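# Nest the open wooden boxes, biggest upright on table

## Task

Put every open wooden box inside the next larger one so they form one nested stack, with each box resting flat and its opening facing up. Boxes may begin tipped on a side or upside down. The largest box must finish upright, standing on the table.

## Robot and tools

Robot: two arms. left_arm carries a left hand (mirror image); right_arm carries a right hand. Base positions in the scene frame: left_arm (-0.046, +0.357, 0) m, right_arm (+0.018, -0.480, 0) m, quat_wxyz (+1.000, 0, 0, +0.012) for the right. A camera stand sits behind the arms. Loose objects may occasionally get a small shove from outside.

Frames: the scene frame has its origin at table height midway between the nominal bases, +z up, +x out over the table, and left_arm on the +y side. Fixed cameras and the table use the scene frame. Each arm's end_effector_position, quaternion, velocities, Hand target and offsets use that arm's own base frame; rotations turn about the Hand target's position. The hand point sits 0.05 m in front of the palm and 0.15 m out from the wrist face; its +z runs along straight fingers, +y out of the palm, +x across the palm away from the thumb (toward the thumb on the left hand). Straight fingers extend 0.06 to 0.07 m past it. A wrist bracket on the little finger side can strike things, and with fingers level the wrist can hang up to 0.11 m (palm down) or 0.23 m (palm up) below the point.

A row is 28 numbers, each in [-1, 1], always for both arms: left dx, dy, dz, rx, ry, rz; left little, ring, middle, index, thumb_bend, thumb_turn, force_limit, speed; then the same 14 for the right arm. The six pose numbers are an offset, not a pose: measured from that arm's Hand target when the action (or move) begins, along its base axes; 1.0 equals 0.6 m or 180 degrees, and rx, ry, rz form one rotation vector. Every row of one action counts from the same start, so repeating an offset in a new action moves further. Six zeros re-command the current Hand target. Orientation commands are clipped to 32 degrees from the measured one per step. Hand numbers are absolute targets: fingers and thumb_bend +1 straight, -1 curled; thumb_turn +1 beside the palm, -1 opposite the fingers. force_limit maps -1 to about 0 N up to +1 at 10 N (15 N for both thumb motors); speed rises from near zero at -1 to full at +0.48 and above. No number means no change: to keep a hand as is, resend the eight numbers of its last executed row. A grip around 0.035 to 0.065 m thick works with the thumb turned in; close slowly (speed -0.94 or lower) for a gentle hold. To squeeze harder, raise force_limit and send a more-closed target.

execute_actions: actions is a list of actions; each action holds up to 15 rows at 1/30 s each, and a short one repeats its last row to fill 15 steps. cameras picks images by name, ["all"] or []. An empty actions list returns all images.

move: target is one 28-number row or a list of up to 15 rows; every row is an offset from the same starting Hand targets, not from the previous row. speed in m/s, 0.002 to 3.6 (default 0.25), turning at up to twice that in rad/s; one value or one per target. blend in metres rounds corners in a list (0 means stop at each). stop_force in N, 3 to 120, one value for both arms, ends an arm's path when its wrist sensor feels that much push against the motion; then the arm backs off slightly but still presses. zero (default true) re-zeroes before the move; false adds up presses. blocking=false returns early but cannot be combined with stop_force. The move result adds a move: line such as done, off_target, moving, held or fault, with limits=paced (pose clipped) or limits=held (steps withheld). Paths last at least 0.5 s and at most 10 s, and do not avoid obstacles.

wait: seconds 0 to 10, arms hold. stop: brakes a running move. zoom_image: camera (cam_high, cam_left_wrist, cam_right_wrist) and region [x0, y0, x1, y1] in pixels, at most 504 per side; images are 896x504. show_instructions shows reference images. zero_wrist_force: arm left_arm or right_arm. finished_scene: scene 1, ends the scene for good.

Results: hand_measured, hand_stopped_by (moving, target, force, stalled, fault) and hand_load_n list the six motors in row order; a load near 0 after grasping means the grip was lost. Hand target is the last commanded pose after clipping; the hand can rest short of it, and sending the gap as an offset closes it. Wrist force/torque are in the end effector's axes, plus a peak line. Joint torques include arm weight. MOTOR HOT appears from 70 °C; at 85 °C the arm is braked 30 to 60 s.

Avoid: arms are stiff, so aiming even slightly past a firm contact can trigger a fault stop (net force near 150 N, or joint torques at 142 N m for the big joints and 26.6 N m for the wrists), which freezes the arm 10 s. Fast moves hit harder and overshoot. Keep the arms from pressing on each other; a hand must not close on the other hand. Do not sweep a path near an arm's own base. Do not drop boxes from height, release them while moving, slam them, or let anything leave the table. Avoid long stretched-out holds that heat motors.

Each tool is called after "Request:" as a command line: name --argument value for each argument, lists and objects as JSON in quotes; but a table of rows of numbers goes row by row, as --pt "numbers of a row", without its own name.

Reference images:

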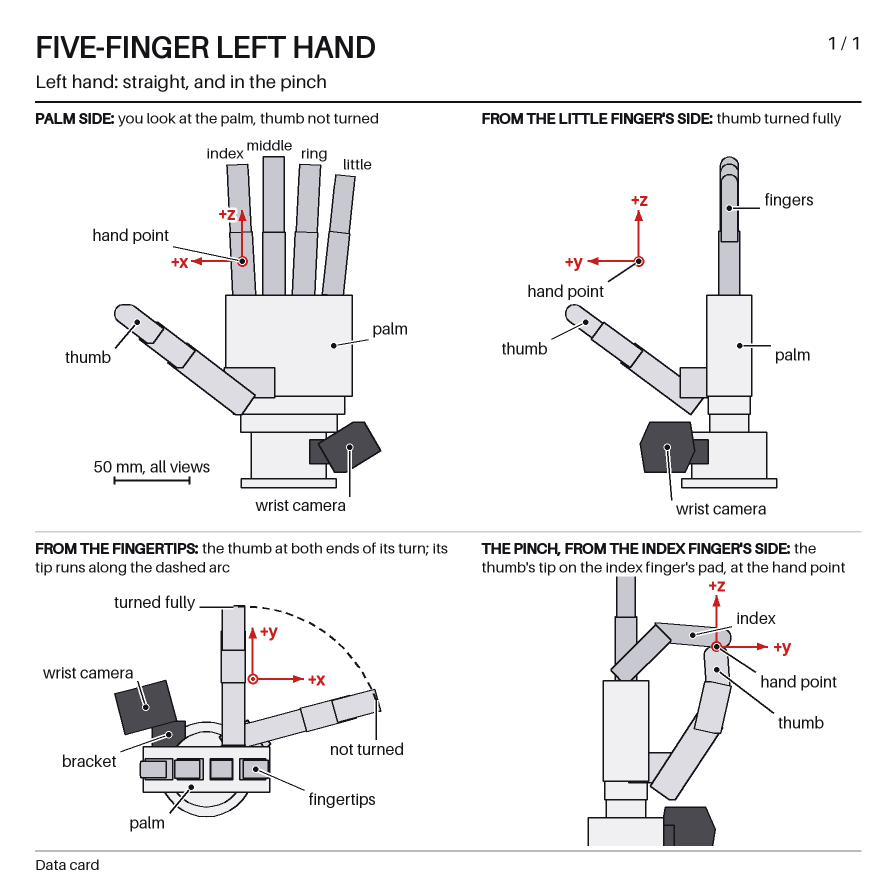

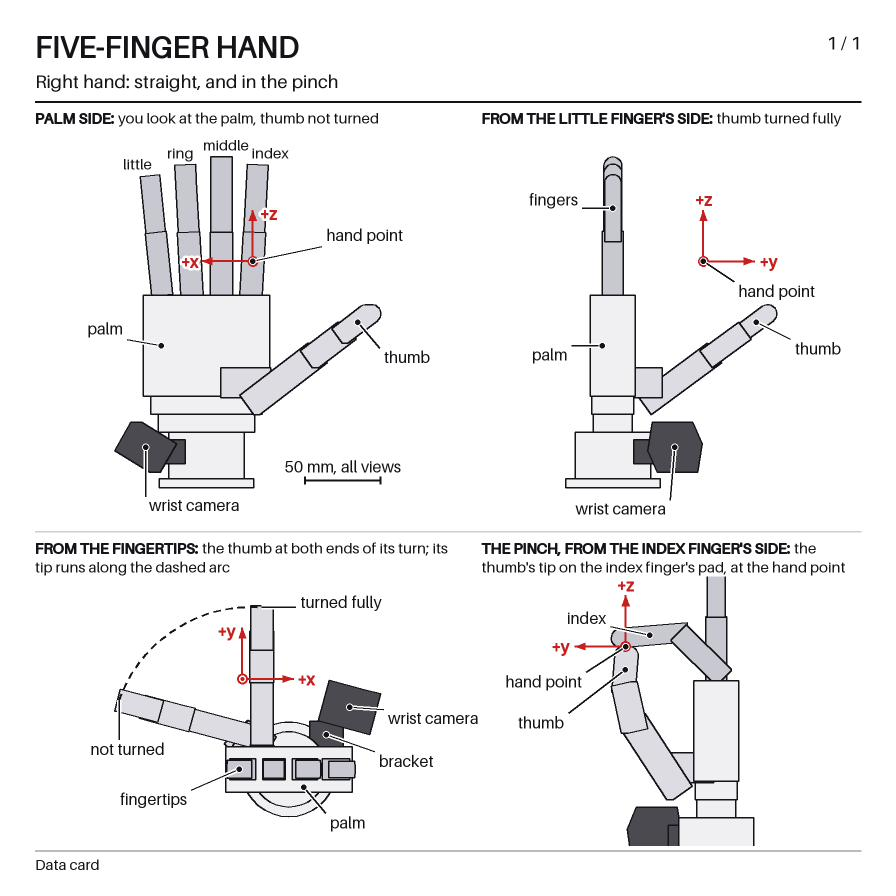

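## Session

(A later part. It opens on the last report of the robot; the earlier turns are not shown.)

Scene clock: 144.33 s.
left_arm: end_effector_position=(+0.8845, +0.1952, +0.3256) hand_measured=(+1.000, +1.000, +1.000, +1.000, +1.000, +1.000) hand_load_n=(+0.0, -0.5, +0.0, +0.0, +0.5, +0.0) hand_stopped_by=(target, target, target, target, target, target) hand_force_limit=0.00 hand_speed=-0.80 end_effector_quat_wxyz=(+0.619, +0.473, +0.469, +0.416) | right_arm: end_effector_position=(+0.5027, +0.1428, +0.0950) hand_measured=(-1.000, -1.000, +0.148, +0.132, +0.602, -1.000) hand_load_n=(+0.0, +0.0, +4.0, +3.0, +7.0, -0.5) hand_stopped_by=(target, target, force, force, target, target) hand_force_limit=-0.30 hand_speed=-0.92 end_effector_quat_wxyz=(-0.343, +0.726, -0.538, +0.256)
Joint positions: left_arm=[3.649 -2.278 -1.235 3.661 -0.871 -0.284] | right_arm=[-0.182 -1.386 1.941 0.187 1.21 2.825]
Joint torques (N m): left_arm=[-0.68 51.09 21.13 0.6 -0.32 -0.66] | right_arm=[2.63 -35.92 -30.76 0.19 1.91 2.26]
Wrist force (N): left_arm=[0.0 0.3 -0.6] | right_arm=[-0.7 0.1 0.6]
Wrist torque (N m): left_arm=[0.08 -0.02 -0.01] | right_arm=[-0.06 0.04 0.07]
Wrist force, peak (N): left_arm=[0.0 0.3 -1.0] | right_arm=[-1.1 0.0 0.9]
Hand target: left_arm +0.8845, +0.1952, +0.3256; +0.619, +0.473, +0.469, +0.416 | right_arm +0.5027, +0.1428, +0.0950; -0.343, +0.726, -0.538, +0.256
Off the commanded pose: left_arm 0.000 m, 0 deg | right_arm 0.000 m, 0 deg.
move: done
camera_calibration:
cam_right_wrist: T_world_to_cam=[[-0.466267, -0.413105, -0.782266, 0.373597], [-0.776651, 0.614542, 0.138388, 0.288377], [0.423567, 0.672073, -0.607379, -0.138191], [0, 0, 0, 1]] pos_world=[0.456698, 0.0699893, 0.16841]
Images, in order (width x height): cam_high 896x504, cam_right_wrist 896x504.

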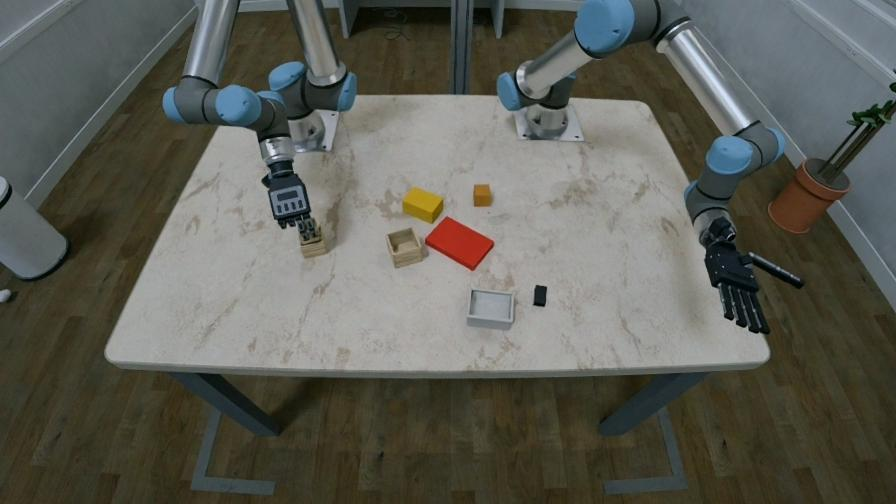

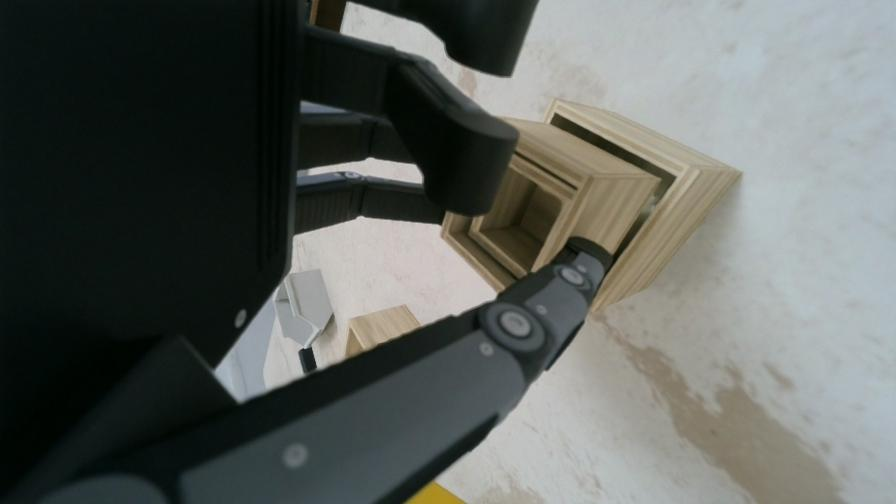

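Request:
move --target '[0,0,0,0,0,0,1,1,1,1,1,1,0,-0.8,0,0,-0.0475,0,0,0,-1,-1,-0.1,-0.1,0.6,-1,-0.3,-0.92]' --speed 0.03 --stop_force 3 --cameras '["cam_high","cam_right_wrist"]'

Request:
zoom_image --camera "cam_right_wrist" --region '[426, 80, 746, 330]'

Request:
zoom_image --camera "cam_high" --region '[270, 180, 380, 280]'

Scene clock: 148.20 s.
left_arm: end_effector_position=(+0.8845, +0.1952, +0.3256) hand_measured=(+1.000, +1.000, +1.000, +1.000, +1.000, +1.000) hand_load_n=(+0.0, +0.0, +0.0, +0.0, +0.0, +0.0) hand_stopped_by=(target, target, target, target, target, target) hand_force_limit=0.00 hand_speed=-0.80 end_effector_quat_wxyz=(+0.619, +0.473, +0.469, +0.416) | right_arm: end_effector_position=(+0.5026, +0.1428, +0.0730) hand_measured=(-1.000, -1.000, +0.148, +0.132, +0.602, -1.000) hand_load_n=(+0.0, +0.0, +3.5, +2.5, +6.5, +0.0) hand_stopped_by=(target, target, force, force, target, target) hand_force_limit=-0.30 hand_speed=-0.92 end_effector_quat_wxyz=(-0.343, +0.726, -0.538, +0.256)
Joint positions: left_arm=[3.649 -2.278 -1.235 3.661 -0.871 -0.284] | right_arm=[-0.182 -1.355 1.97 0.128 1.21 2.825]
Joint torques (N m): left_arm=[0.1 50.65 21.51 0.55 -0.39 -1.03] | right_arm=[6.41 -30.39 -29.63 -1.86 1.88 0.63]
Wrist force (N): left_arm=[-0.1 0.0 -0.7] | right_arm=[-1.0 0.4 0.5]
Wrist torque (N m): left_arm=[0.04 -0.01 0.00] | right_arm=[0.02 0.04 0.06]
Wrist force, peak (N): left_arm=[0.3 0.5 -0.9] | right_arm=[-2.3 -23.9 -16.4]
Hand target: left_arm +0.8845, +0.1952, +0.3256; +0.619, +0.473, +0.469, +0.416 | right_arm +0.5026, +0.1428, +0.0730; -0.343, +0.726, -0.538, +0.256 (not the last commanded pose)
Off the commanded pose: left_arm 0.000 m, 0 deg | right_arm 0.007 m, 0 deg.
move: contact (right_arm)
camera_calibration:
cam_right_wrist: T_world_to_cam=[[-0.46638, -0.413141, -0.782179, 0.356507], [-0.776641, 0.614532, 0.138487, 0.29139], [0.423459, 0.67206, -0.607468, -0.15143], [0, 0, 0, 1]] pos_world=[0.456698, 0.0699893, 0.14651]
Images, in order (width x height): cam_high 896x504, cam_right_wrist 896x504.

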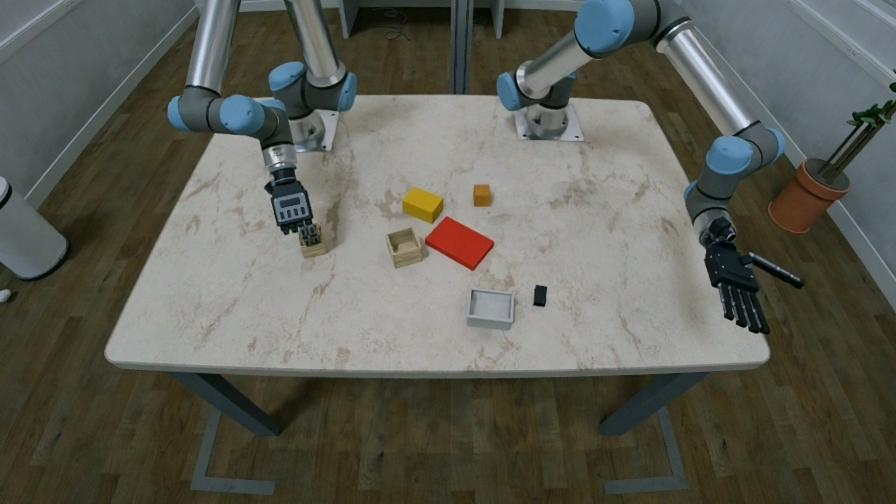

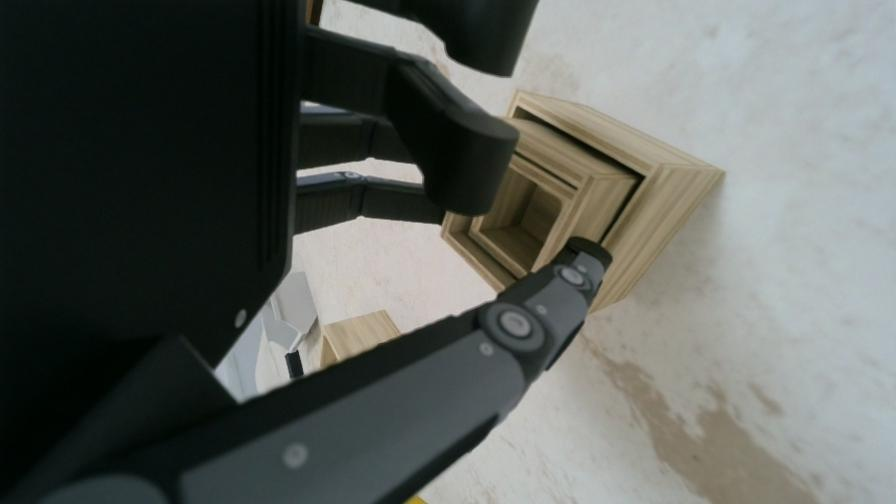

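Scaled by 1.575 from the camera's 896x504 image, which has a finer 1280x720 frame.

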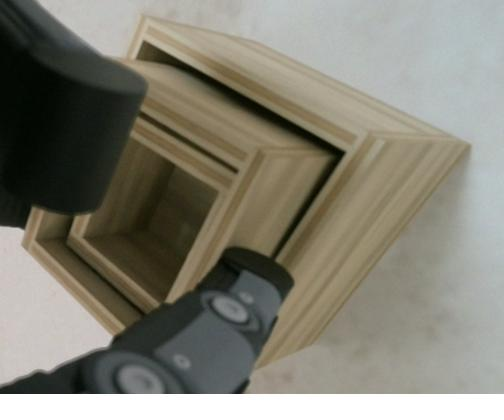

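Scaled by 4.582 from the camera's 896x504 image, which has a finer 1280x720 frame.

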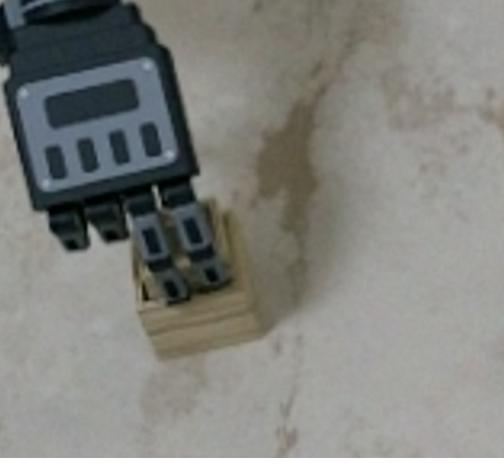

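Request:
move --target '[0,0,0,0,0,0,1,1,1,1,1,1,0,-0.8,0,0,-0.0117,0,0,0,-1,-1,-0.1,-0.1,0.6,-1,-0.3,-0.92]' --speed 0.008 --stop_force 3 --cameras '["cam_right_wrist"]'

Request:
zoom_image --camera "cam_right_wrist" --region '[426, 80, 746, 330]'

Scene clock: 150.57 s.
left_arm: end_effector_position=(+0.8845, +0.1952, +0.3256) hand_measured=(+1.000, +1.000, +1.000, +1.000, +1.000, +1.000) hand_load_n=(+0.0, +0.0, +0.0, +0.0, +0.0, +0.0) hand_stopped_by=(target, target, target, target, target, target) hand_force_limit=0.00 hand_speed=-0.80 end_effector_quat_wxyz=(+0.619, +0.473, +0.469, +0.416) | right_arm: end_effector_position=(+0.5029, +0.1427, +0.0728) hand_measured=(-1.000, -1.000, +0.148, +0.132, +0.602, -1.000) hand_load_n=(+0.0, +0.0, +3.0, +2.5, +7.0, +0.0) hand_stopped_by=(target, target, force, force, target, target) hand_force_limit=-0.30 hand_speed=-0.92 end_effector_quat_wxyz=(-0.343, +0.726, -0.538, +0.257)
Joint positions: left_arm=[3.649 -2.278 -1.235 3.661 -0.871 -0.284] | right_arm=[-0.182 -1.355 1.97 0.127 1.21 2.825]
Joint torques (N m): left_arm=[-1.14 51.55 21.62 0.77 -0.06 -0.68] | right_arm=[6.28 -34.13 -27.62 2.79 1.82 0.62]
Wrist force (N): left_arm=[0.4 0.2 -0.8] | right_arm=[-1.7 -3.5 -2.6]
Wrist torque (N m): left_arm=[0.07 -0.08 0.02] | right_arm=[0.12 0.11 -0.04]
Wrist force, peak (N): left_arm=[0.2 0.4 -1.0] | right_arm=[-2.3 -9.3 -6.7]
Hand target: left_arm +0.8845, +0.1952, +0.3256; +0.619, +0.473, +0.469, +0.416 | right_arm +0.5029, +0.1427, +0.0728; -0.343, +0.726, -0.538, +0.257 (not the last commanded pose)
Off the commanded pose: left_arm 0.000 m, 0 deg | right_arm 0.007 m, 0 deg.
move: contact (right_arm)
camera_calibration:
cam_right_wrist: T_world_to_cam=[[-0.465852, -0.413253, -0.782435, 0.356123], [-0.776737, 0.614548, 0.137878, 0.291641], [0.423865, 0.671977, -0.607277, -0.151862], [0, 0, 0, 1]] pos_world=[0.456798, 0.0699892, 0.14621]
Images, in order (width x height): cam_right_wrist 896x504.

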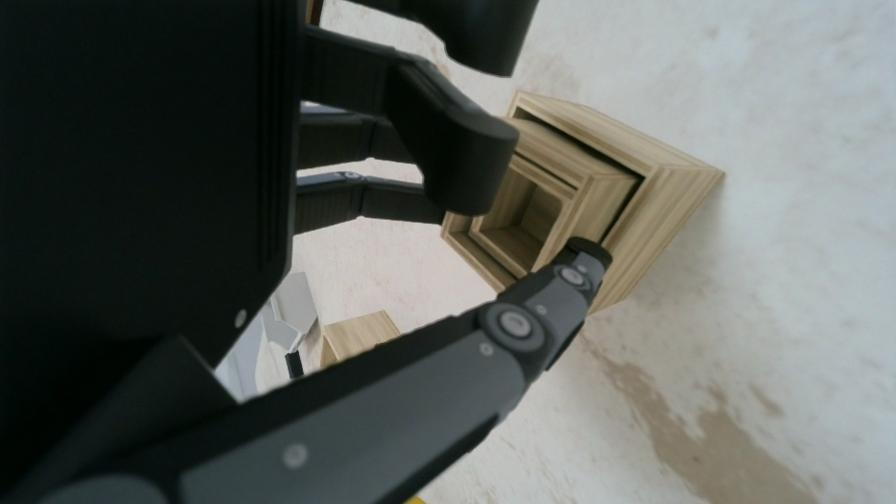

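Scaled by 1.575 from the camera's 896x504 image, which has a finer 1280x720 frame.

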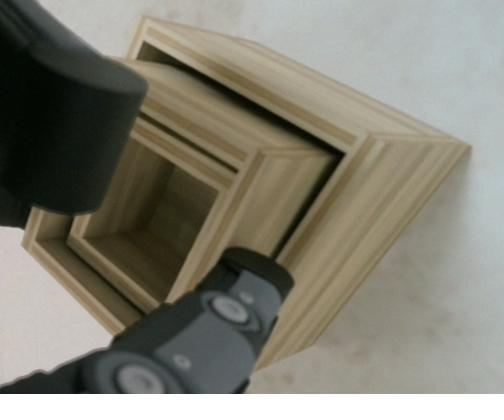

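Request:
execute_actions --actions '[[[0,0,0,0,0,0,1,1,1,1,1,1,0,-0.8,0,0,0,0,0,0,-1,-1,0.6,-0.1,0.6,-1,-0.3,-0.8]]]' --cameras '["cam_right_wrist"]'

Request:
zoom_image --camera "cam_right_wrist" --region '[426, 80, 746, 330]'

Scene clock: 154.13 s.
left_arm: end_effector_position=(+0.8845, +0.1952, +0.3256) hand_measured=(+1.000, +1.000, +1.000, +1.000, +1.000, +1.000) hand_load_n=(+0.0, +0.0, +0.0, +0.0, +0.0, +0.0) hand_stopped_by=(target, target, target, target, target, target) hand_force_limit=0.00 hand_speed=-0.80 end_effector_quat_wxyz=(+0.619, +0.473, +0.469, +0.416) | right_arm: end_effector_position=(+0.5029, +0.1427, +0.0728) hand_measured=(-1.000, -1.000, +0.600, +0.132, +0.600, -1.000) hand_load_n=(+0.0, +0.0, +0.0, +3.0, +3.0, +0.0) hand_stopped_by=(target, target, target, force, target, target) hand_force_limit=-0.30 hand_speed=-0.80 end_effector_quat_wxyz=(-0.343, +0.726, -0.538, +0.257)
Joint positions: left_arm=[3.649 -2.278 -1.235 3.661 -0.871 -0.284] | right_arm=[-0.182 -1.355 1.97 0.127 1.21 2.825]
Joint torques (N m): left_arm=[-0.97 50.77 21.14 0.46 -0.18 -0.76] | right_arm=[6.61 -19.38 -14.71 -0.65 1.68 0.56]
Wrist force (N): left_arm=[-0.1 0.3 -0.6] | right_arm=[-0.6 0.8 0.9]
Wrist torque (N m): left_arm=[0.08 -0.01 -0.02] | right_arm=[0.02 0.02 0.07]
Wrist force, peak (N): left_arm=[-0.1 0.0 -1.1] | right_arm=[-1.4 -7.9 -6.6]
Hand target: left_arm +0.8845, +0.1952, +0.3256; +0.619, +0.473, +0.469, +0.416 | right_arm +0.5029, +0.1427, +0.0728; -0.343, +0.726, -0.538, +0.257
Off the commanded pose: left_arm 0.000 m, 0 deg | right_arm 0.000 m, 0 deg.
camera_calibration:
cam_right_wrist: T_world_to_cam=[[-0.465738, -0.413217, -0.782521, 0.356165], [-0.776747, 0.614558, 0.137779, 0.291785], [0.423972, 0.67199, -0.607188, -0.15184], [0, 0, 0, 1]] pos_world=[0.456898, 0.0698892, 0.14631]
Images, in order (width x height): cam_right_wrist 896x504.

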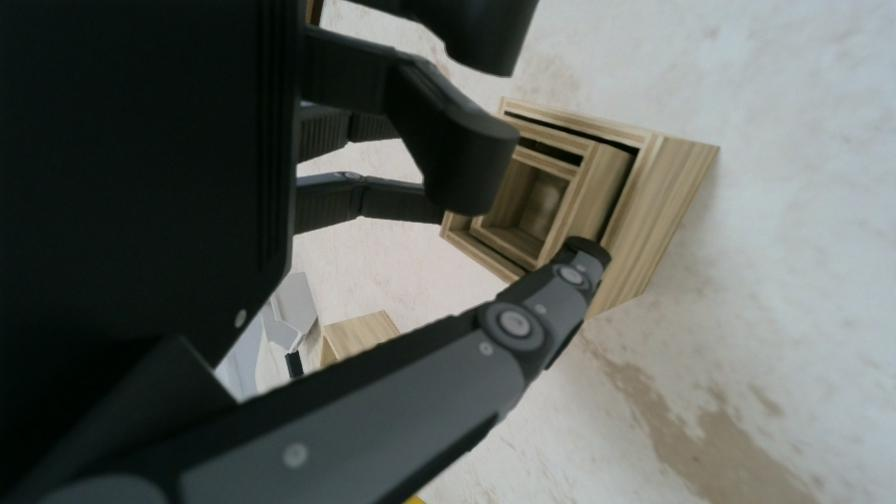

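Scaled by 1.575 from the camera's 896x504 image, which has a finer 1280x720 frame.

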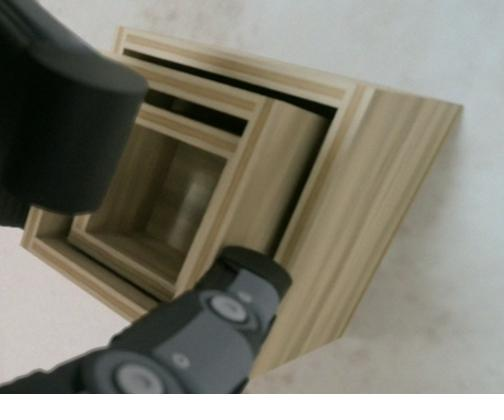

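Request:
move --target '[0,0,0,0,0,0,1,1,1,1,1,1,0,-0.8,0,0,-0.0125,0,0,0,-1,-1,0.6,-0.1,0.6,-1,-0.3,-0.8]' --speed 0.012 --stop_force 3 --cameras '["cam_right_wrist"]'

Request:
zoom_image --camera "cam_right_wrist" --region '[426, 80, 746, 330]'

Scene clock: 157.13 s.
left_arm: end_effector_position=(+0.8845, +0.1952, +0.3256) hand_measured=(+1.000, +1.000, +1.000, +1.000, +1.000, +1.000) hand_load_n=(+0.0, +0.0, +0.0, +0.0, +0.0, +0.0) hand_stopped_by=(target, target, target, target, target, target) hand_force_limit=0.00 hand_speed=-0.80 end_effector_quat_wxyz=(+0.619, +0.473, +0.469, +0.416) | right_arm: end_effector_position=(+0.5029, +0.1427, +0.0678) hand_measured=(-1.000, -1.000, +0.600, +0.132, +0.600, -1.000) hand_load_n=(+0.0, +0.0, +0.0, +3.0, +3.0, +0.0) hand_stopped_by=(target, target, target, force, target, target) hand_force_limit=-0.30 hand_speed=-0.80 end_effector_quat_wxyz=(-0.343, +0.726, -0.538, +0.257)
Joint positions: left_arm=[3.649 -2.278 -1.235 3.661 -0.871 -0.284] | right_arm=[-0.182 -1.347 1.976 0.113 1.21 2.825]
Joint torques (N m): left_arm=[-0.59 50.76 20.24 0.59 -0.35 -0.84] | right_arm=[5.43 -34.44 -27.7 1.9 1.8 0.34]
Wrist force (N): left_arm=[-0.1 0.2 -0.9] | right_arm=[-0.5 -3.1 -1.4]
Wrist torque (N m): left_arm=[0.09 -0.02 -0.01] | right_arm=[0.08 0.02 0.05]
Wrist force, peak (N): left_arm=[0.1 0.2 -1.1] | right_arm=[-1.8 -9.1 -5.6]
Hand target: left_arm +0.8845, +0.1952, +0.3256; +0.619, +0.473, +0.469, +0.416 | right_arm +0.5029, +0.1427, +0.0678; -0.343, +0.726, -0.538, +0.257 (not the last commanded pose)
Off the commanded pose: left_arm 0.000 m, 0 deg | right_arm 0.003 m, 0 deg.
move: contact (right_arm)
camera_calibration:
cam_right_wrist: T_world_to_cam=[[-0.465852, -0.413253, -0.782435, 0.352289], [-0.776737, 0.614548, 0.137878, 0.292317], [0.423865, 0.671977, -0.607277, -0.154838], [0, 0, 0, 1]] pos_world=[0.456798, 0.0699892, 0.14131]
Images, in order (width x height): cam_right_wrist 896x504.

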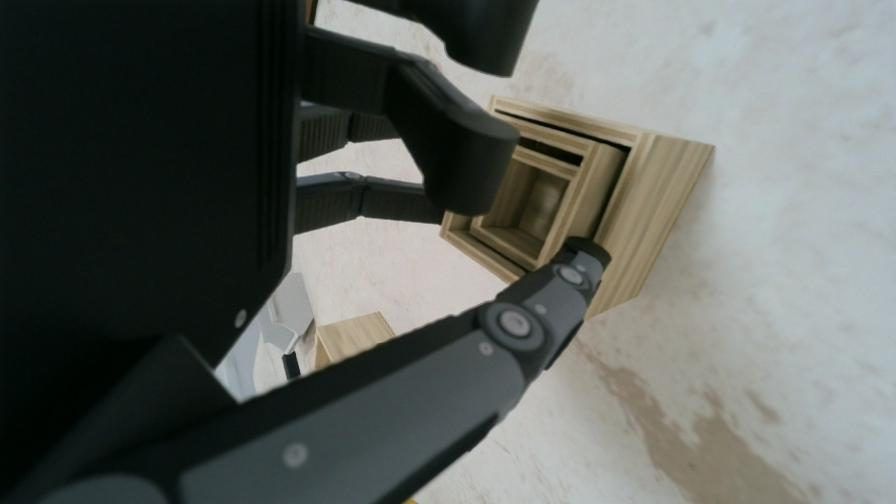

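Scaled by 1.575 from the camera's 896x504 image, which has a finer 1280x720 frame.

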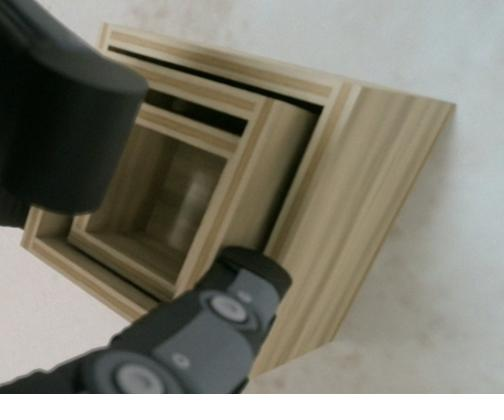

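Request:
execute_actions --actions '[[[0,0,0,0,0,0,1,1,1,1,1,1,0,-0.8,0,0,0,0,0,0,-1,-1,0.6,0.25,0.6,-1,-0.3,-0.975]]]' --cameras '["cam_right_wrist"]'

Request:
zoom_image --camera "cam_right_wrist" --region '[426, 80, 746, 330]'

Scene clock: 159.47 s.
left_arm: end_effector_position=(+0.8845, +0.1952, +0.3256) hand_measured=(+1.000, +1.000, +1.000, +1.000, +1.000, +1.000) hand_load_n=(+0.0, +0.0, +0.0, +0.0, +0.0, +0.0) hand_stopped_by=(target, target, target, target, target, target) hand_force_limit=0.00 hand_speed=-0.80 end_effector_quat_wxyz=(+0.619, +0.473, +0.469, +0.416) | right_arm: end_effector_position=(+0.5029, +0.1427, +0.0679) hand_measured=(-1.000, -1.000, +0.600, +0.250, +0.600, -1.000) hand_load_n=(+0.0, +0.0, +0.0, +0.0, +0.0, +0.0) hand_stopped_by=(target, target, target, target, target, target) hand_force_limit=-0.30 hand_speed=-0.97 end_effector_quat_wxyz=(-0.343, +0.726, -0.538, +0.257)
Joint positions: left_arm=[3.649 -2.278 -1.235 3.661 -0.871 -0.284] | right_arm=[-0.182 -1.347 1.976 0.113 1.21 2.825]
Joint torques (N m): left_arm=[-1.04 51.54 22.16 0.47 -0.14 -0.86] | right_arm=[6.11 -23.8 -21.17 -1.37 1.62 0.23]
Wrist force (N): left_arm=[0.2 0.1 -0.6] | right_arm=[-1.0 0.7 0.7]
Wrist torque (N m): left_arm=[0.05 -0.05 0.00] | right_arm=[0.04 0.07 0.04]
Wrist force, peak (N): left_arm=[0.1 0.1 -1.0] | right_arm=[-4.5 -6.9 -5.3]
Hand target: left_arm +0.8845, +0.1952, +0.3256; +0.619, +0.473, +0.469, +0.416 | right_arm +0.5029, +0.1427, +0.0678; -0.343, +0.726, -0.538, +0.257
Off the commanded pose: left_arm 0.000 m, 0 deg | right_arm 0.000 m, 0 deg.
camera_calibration:
cam_right_wrist: T_world_to_cam=[[-0.465738, -0.413217, -0.782521, 0.352253], [-0.776747, 0.614558, 0.137779, 0.292474], [0.423972, 0.67199, -0.607188, -0.154875], [0, 0, 0, 1]] pos_world=[0.456898, 0.0698892, 0.14131]
Images, in order (width x height): cam_right_wrist 896x504.

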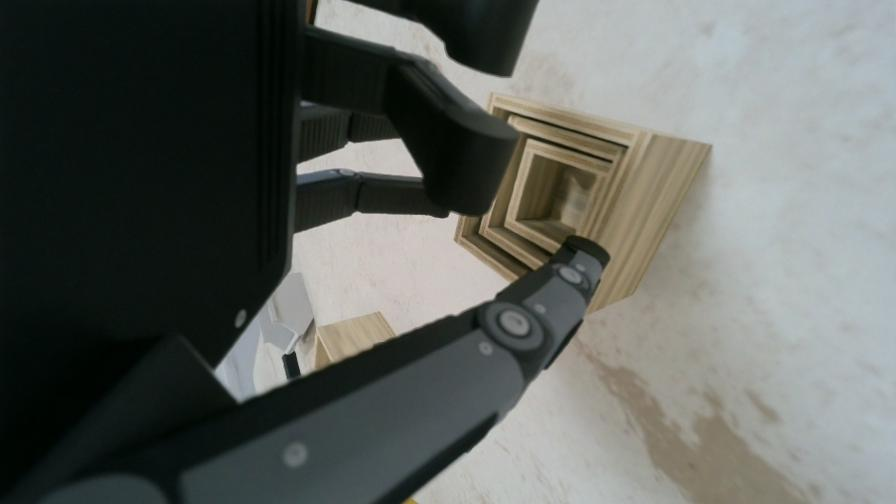

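Scaled by 1.575 from the camera's 896x504 image, which has a finer 1280x720 frame.

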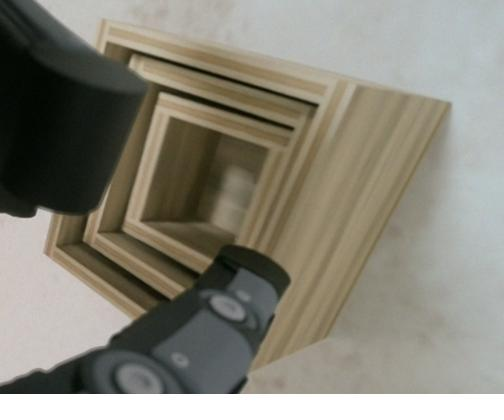

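Request:
move --target '[0,0,0,0,0,0,1,1,1,1,1,1,0,-0.8,0,0,0.09,0,0,0,-1,-1,0.3,0.3,0.6,-1,-0.3,0.0]' --speed 0.12 --cameras '["cam_right_wrist","cam_high"]'

Request:
zoom_image --camera "cam_right_wrist" --region '[506, 80, 756, 300]'

Request:
zoom_image --camera "cam_high" --region '[270, 180, 440, 290]'

Scene clock: 163.17 s.
left_arm: end_effector_position=(+0.8845, +0.1952, +0.3256) hand_measured=(+1.000, +1.000, +1.000, +1.000, +1.000, +1.000) hand_load_n=(+0.0, +0.0, +0.0, +0.0, +0.5, +0.0) hand_stopped_by=(target, target, target, target, target, target) hand_force_limit=0.00 hand_speed=-0.80 end_effector_quat_wxyz=(+0.619, +0.473, +0.469, +0.416) | right_arm: end_effector_position=(+0.5030, +0.1427, +0.1219) hand_measured=(-1.000, -1.000, +0.300, +0.300, +0.600, -1.000) hand_load_n=(+0.0, +0.0, +0.0, +0.0, +0.0, +0.0) hand_stopped_by=(target, target, target, target, target, target) hand_force_limit=-0.30 hand_speed=0.00 end_effector_quat_wxyz=(-0.343, +0.726, -0.538, +0.257)
Joint positions: left_arm=[3.649 -2.278 -1.235 3.661 -0.871 -0.284] | right_arm=[-0.182 -1.419 1.903 0.258 1.21 2.825]
Joint torques (N m): left_arm=[-1.27 51.14 21 0.82 -0.22 -0.76] | right_arm=[-9.89 -24.45 -6.75 1.76 -1.17 -2.32]
Wrist force (N): left_arm=[0.0 0.2 -0.6] | right_arm=[-1.2 0.3 0.4]
Wrist torque (N m): left_arm=[0.06 -0.03 0.00] | right_arm=[0.01 0.11 0.01]
Wrist force, peak (N): left_arm=[0.3 0.3 -1.1] | right_arm=[-0.8 1.5 1.5]
Hand target: left_arm +0.8845, +0.1952, +0.3256; +0.619, +0.473, +0.469, +0.416 | right_arm +0.5029, +0.1427, +0.1218; -0.343, +0.726, -0.538, +0.257
Off the commanded pose: left_arm 0.000 m, 0 deg | right_arm 0.000 m, 0 deg.
move: done
camera_calibration:
cam_right_wrist: T_world_to_cam=[[-0.465561, -0.413309, -0.782579, 0.394487], [-0.776808, 0.614526, 0.137574, 0.285043], [0.424054, 0.671963, -0.607161, -0.122195], [0, 0, 0, 1]] pos_world=[0.456899, 0.0699891, 0.19531]
Images, in order (width x height): cam_high 896x504, cam_right_wrist 896x504.

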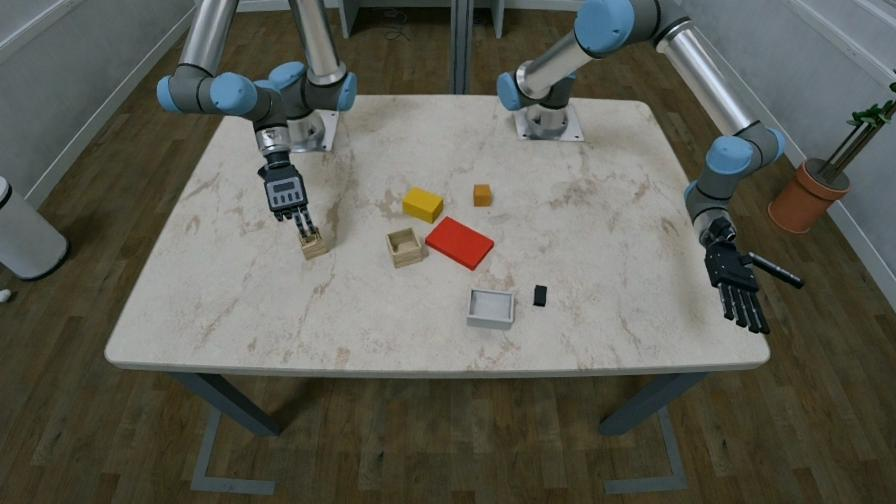

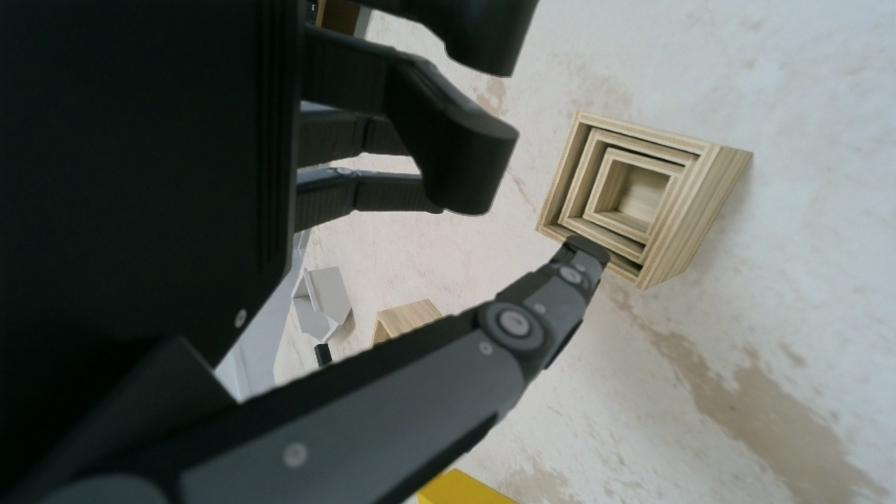

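Scaled by 2.016 from the camera's 896x504 image, which has a finer 1280x720 frame.

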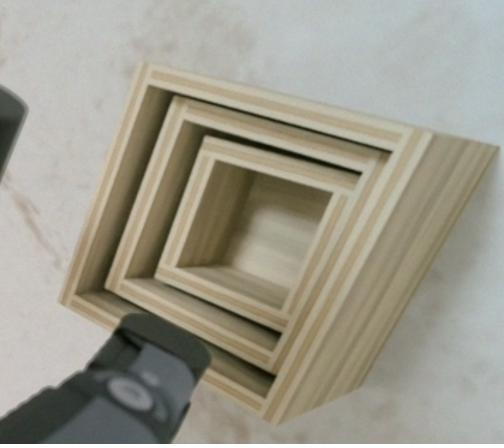

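Scaled by 2.965 from the camera's 896x504 image, which has a finer 1280x720 frame.

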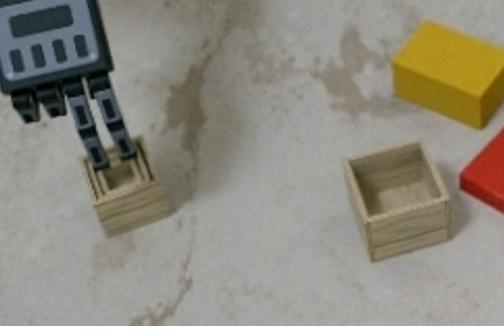

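Request:
move --target '[0,0,0,0,0,0,1,1,1,1,1,1,0,-0.8,-0.0127,-0.0048,-0.0532,-0.0711,-0.0284,0.0399,-1,-1,0.42,0.42,0.6,-1,-0.3,0.0]' --speed 0.15 --cameras '["cam_right_wrist","cam_high"]'

Request:
zoom_image --camera "cam_right_wrist" --region '[436, 80, 756, 330]'

Request:
zoom_image --camera "cam_high" --region '[270, 180, 380, 280]'

Scene clock: 169.53 s.
left_arm: end_effector_position=(+0.8845, +0.1952, +0.3256) hand_measured=(+1.000, +1.000, +1.000, +1.000, +1.000, +1.000) hand_load_n=(+0.0, +0.0, +0.0, +0.0, +0.0, +0.0) hand_stopped_by=(target, target, target, target, target, target) hand_force_limit=0.00 hand_speed=-0.80 end_effector_quat_wxyz=(+0.619, +0.473, +0.469, +0.416) | right_arm: end_effector_position=(+0.4952, +0.1399, +0.0899) hand_measured=(-1.000, -1.000, +0.420, +0.420, +0.600, -1.000) hand_load_n=(+0.0, +0.0, +0.0, +0.0, +0.0, +0.0) hand_stopped_by=(target, target, target, target, target, target) hand_force_limit=-0.30 hand_speed=0.00 end_effector_quat_wxyz=(-0.300, +0.779, -0.444, +0.325)
Joint positions: left_arm=[3.649 -2.278 -1.235 3.661 -0.871 -0.284] | right_arm=[-0.117 -1.423 1.989 0.119 1.3 2.619]
Joint torques (N m): left_arm=[-0.78 50.64 22.35 0.55 -0.08 -0.69] | right_arm=[-10.73 -15.68 -29.68 1.69 -2.43 0.32]
Wrist force (N): left_arm=[0.2 0.1 -0.7] | right_arm=[-1.3 0.8 0.8]
Wrist torque (N m): left_arm=[0.06 -0.05 0.01] | right_arm=[0.02 0.12 -0.05]
Wrist force, peak (N): left_arm=[0.1 0.3 -1.1] | right_arm=[-1.6 0.8 1.1]
Hand target: left_arm +0.8845, +0.1952, +0.3256; +0.619, +0.473, +0.469, +0.416 | right_arm +0.4953, +0.1399, +0.0899; -0.299, +0.779, -0.444, +0.325
Off the commanded pose: left_arm 0.000 m, 0 deg | right_arm 0.000 m, 0 deg.
move: done
camera_calibration:
cam_right_wrist: T_world_to_cam=[[-0.333447, -0.630255, -0.701136, 0.322315], [-0.851724, 0.52024, -0.0625831, 0.353381], [0.404203, 0.576306, -0.710275, -0.103887], [0, 0, 0, 1]] pos_world=[0.450449, 0.0791685, 0.174314]
Images, in order (width x height): cam_high 896x504, cam_right_wrist 896x504.

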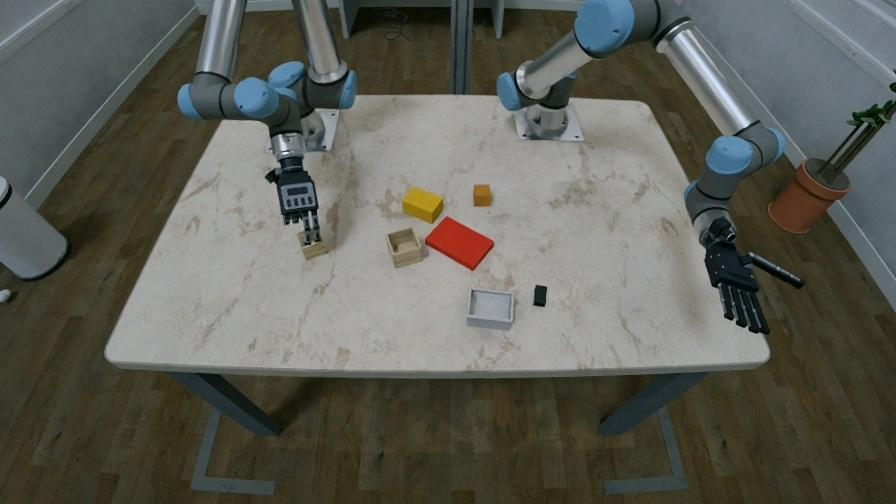

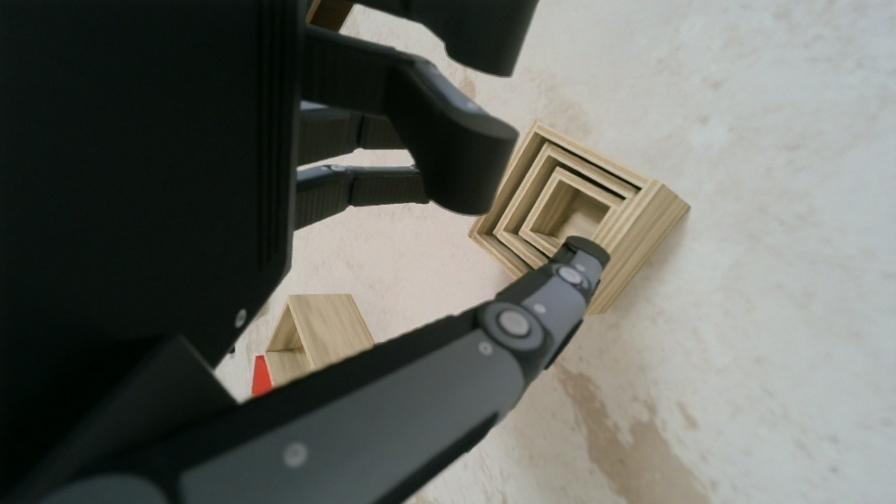

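Scaled by 1.575 from the camera's 896x504 image, which has a finer 1280x720 frame.

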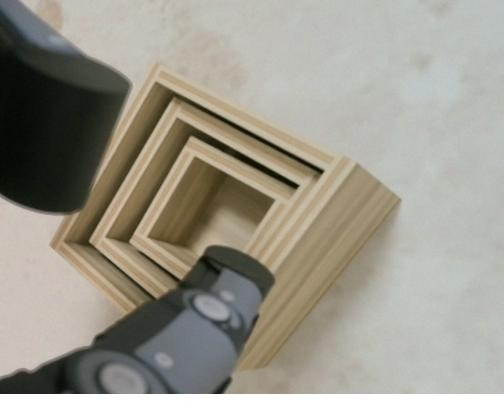

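Scaled by 4.582 from the camera's 896x504 image, which has a finer 1280x720 frame.

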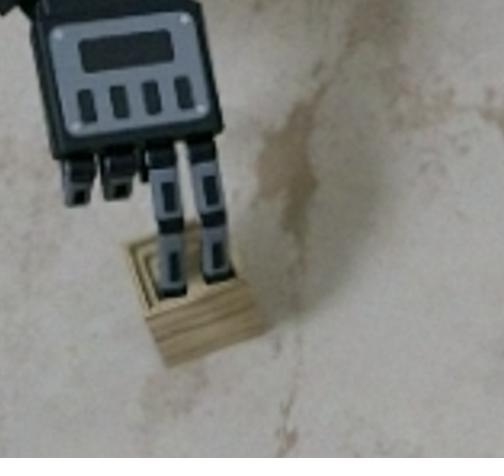

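Request:
move --target '[0,0,0,0,0,0,1,1,1,1,1,1,0,-0.8,0,0,-0.056,0,0,0,-1,-1,0.42,0.42,0.6,-1,-0.3,0.0]' --speed 0.06 --stop_force 5 --cameras '["cam_right_wrist","cam_high"]'

Request:
zoom_image --camera "cam_right_wrist" --region '[436, 80, 756, 330]'

Request:
zoom_image --camera "cam_high" --region '[270, 180, 380, 280]'

Scene clock: 175.80 s.
left_arm: end_effector_position=(+0.8845, +0.1952, +0.3256) hand_measured=(+1.000, +1.000, +1.000, +1.000, +1.000, +1.000) hand_load_n=(+0.0, +0.0, +0.0, +0.0, +0.0, +0.0) hand_stopped_by=(target, target, target, target, target, target) hand_force_limit=0.00 hand_speed=-0.80 end_effector_quat_wxyz=(+0.619, +0.473, +0.469, +0.416) | right_arm: end_effector_position=(+0.4953, +0.1398, +0.0563) hand_measured=(-1.000, -1.000, +0.420, +0.420, +0.600, -1.000) hand_load_n=(+0.0, +0.0, +0.0, +0.0, +0.0, +0.0) hand_stopped_by=(target, target, target, target, target, target) hand_force_limit=-0.30 hand_speed=0.00 end_effector_quat_wxyz=(-0.299, +0.779, -0.444, +0.325)
Joint positions: left_arm=[3.649 -2.278 -1.235 3.661 -0.871 -0.284] | right_arm=[-0.118 -1.372 2.032 0.025 1.3 2.618]
Joint torques (N m): left_arm=[-0.64 50.81 22.09 0.65 -0.15 -0.75] | right_arm=[2.35 -35.28 -29.55 -1.79 -0.9 2.14]
Wrist force (N): left_arm=[0.1 0.2 -1.0] | right_arm=[-1.2 0.5 1.0]
Wrist torque (N m): left_arm=[0.08 -0.05 0.00] | right_arm=[-0.05 0.11 0.00]
Wrist force, peak (N): left_arm=[0.4 0.2 -1.1] | right_arm=[-1.3 0.8 1.2]
Hand target: left_arm +0.8845, +0.1952, +0.3256; +0.619, +0.473, +0.469, +0.416 | right_arm +0.4953, +0.1399, +0.0563; -0.299, +0.779, -0.444, +0.325
Off the commanded pose: left_arm 0.000 m, 0 deg | right_arm 0.000 m, 0 deg.
move: done
camera_calibration:
cam_right_wrist: T_world_to_cam=[[-0.333398, -0.630308, -0.701111, 0.298706], [-0.851692, 0.520274, -0.0627297, 0.351419], [0.404309, 0.576217, -0.710287, -0.127774], [0, 0, 0, 1]] pos_world=[0.450549, 0.0790684, 0.140714]
Images, in order (width x height): cam_high 896x504, cam_right_wrist 896x504.

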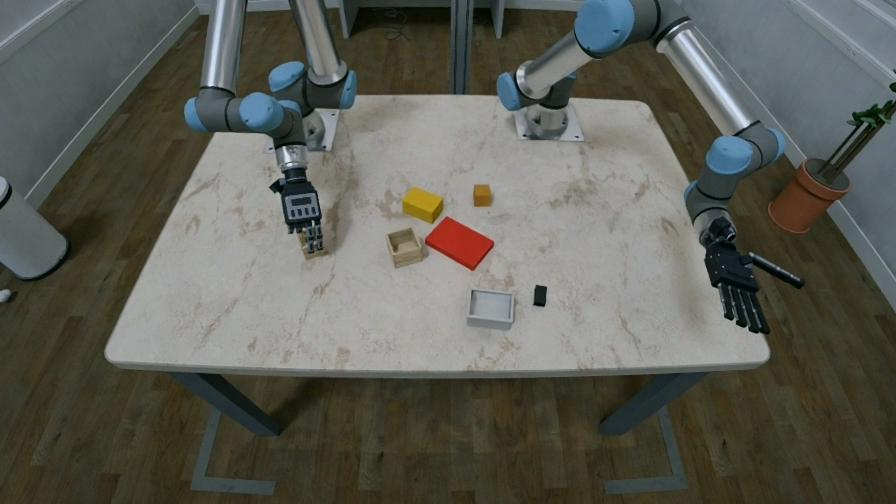

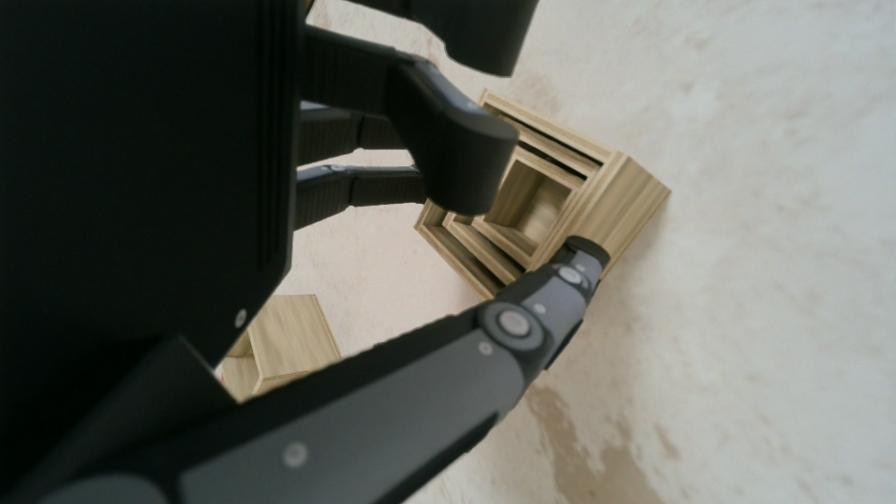

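Scaled by 1.575 from the camera's 896x504 image, which has a finer 1280x720 frame.

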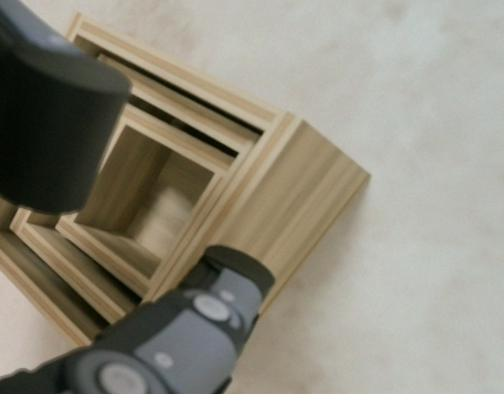

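Scaled by 4.582 from the camera's 896x504 image, which has a finer 1280x720 frame.

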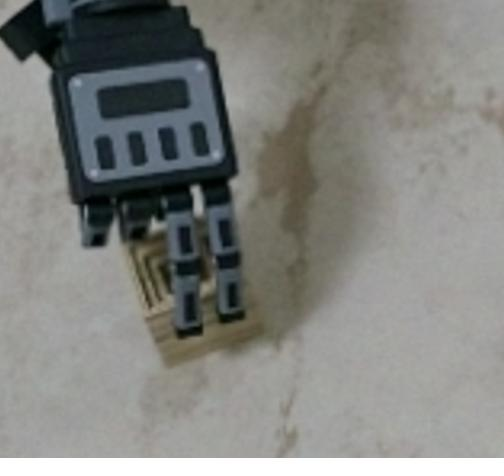

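Request:
execute_actions --actions '[[[0,0,0,0,0,0,1,1,1,1,1,1,0,-0.8,0,0,0,0,0,0,-1,-1,0.0,0.0,0.6,-1,-0.15,-0.92]]]' --cameras '["cam_right_wrist"]'

Request:
zoom_image --camera "cam_right_wrist" --region '[396, 60, 716, 310]'

Scene clock: 177.33 s.
left_arm: end_effector_position=(+0.8845, +0.1952, +0.3256) hand_measured=(+1.000, +1.000, +1.000, +1.000, +1.000, +1.000) hand_load_n=(+0.0, +0.0, +0.0, +0.0, +0.0, +0.0) hand_stopped_by=(target, target, target, target, target, target) hand_force_limit=0.00 hand_speed=-0.80 end_effector_quat_wxyz=(+0.619, +0.473, +0.469, +0.416) | right_arm: end_effector_position=(+0.4953, +0.1399, +0.0563) hand_measured=(-1.000, -1.000, +0.294, +0.288, +0.602, -1.000) hand_load_n=(+0.0, +0.0, +3.0, +6.0, +8.0, -0.5) hand_stopped_by=(target, target, force, force, target, target) hand_force_limit=-0.15 hand_speed=-0.92 end_effector_quat_wxyz=(-0.300, +0.779, -0.444, +0.325)
Joint positions: left_arm=[3.649 -2.278 -1.235 3.661 -0.871 -0.284] | right_arm=[-0.118 -1.372 2.032 0.025 1.3 2.618]
Joint torques (N m): left_arm=[0.58 50.9 21.56 0.48 -0.09 -0.84] | right_arm=[7.82 -33.84 -28.3 -1.36 1.24 2.33]
Wrist force (N): left_arm=[-0.1 0.0 -1.0] | right_arm=[-1.3 -1.1 0.0]
Wrist torque (N m): left_arm=[0.06 -0.01 -0.01] | right_arm=[-0.12 0.11 -0.02]
Wrist force, peak (N): left_arm=[0.1 0.1 -1.1] | right_arm=[-1.2 -1.8 0.3]
Hand target: left_arm +0.8845, +0.1952, +0.3256; +0.619, +0.473, +0.469, +0.416 | right_arm +0.4953, +0.1399, +0.0563; -0.299, +0.779, -0.444, +0.325
Off the commanded pose: left_arm 0.000 m, 0 deg | right_arm 0.000 m, 0 deg.
camera_calibration:
cam_right_wrist: T_world_to_cam=[[-0.333339, -0.630344, -0.701107, 0.298682], [-0.851716, 0.52023, -0.0627779, 0.35144], [0.404309, 0.576217, -0.710287, -0.127774], [0, 0, 0, 1]] pos_world=[0.450549, 0.0790684, 0.140715]
Images, in order (width x height): cam_right_wrist 896x504.

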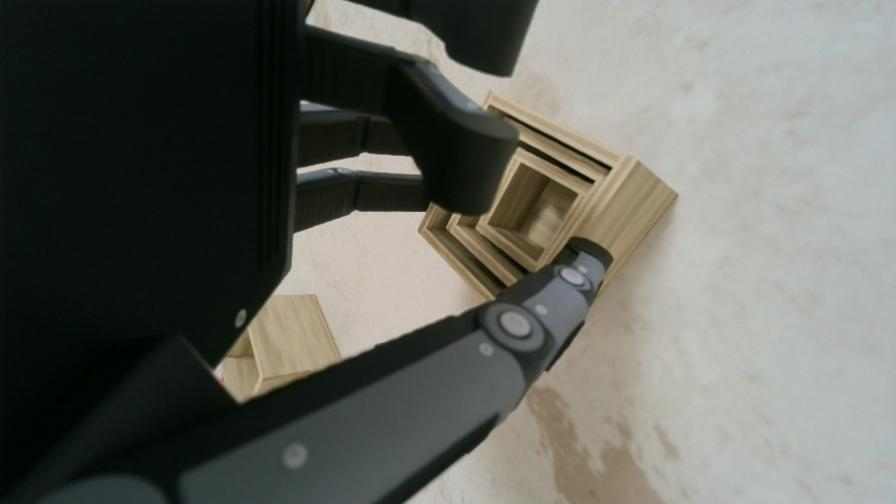

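Scaled by 1.575 from the camera's 896x504 image, which has a finer 1280x720 frame.

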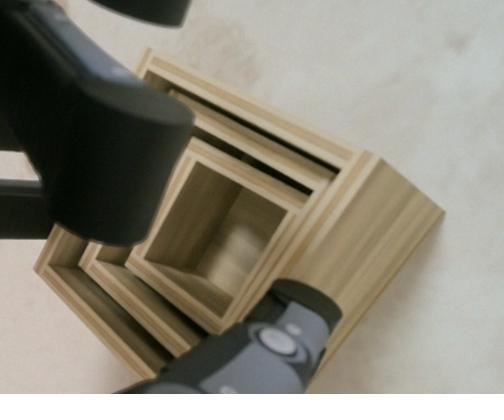

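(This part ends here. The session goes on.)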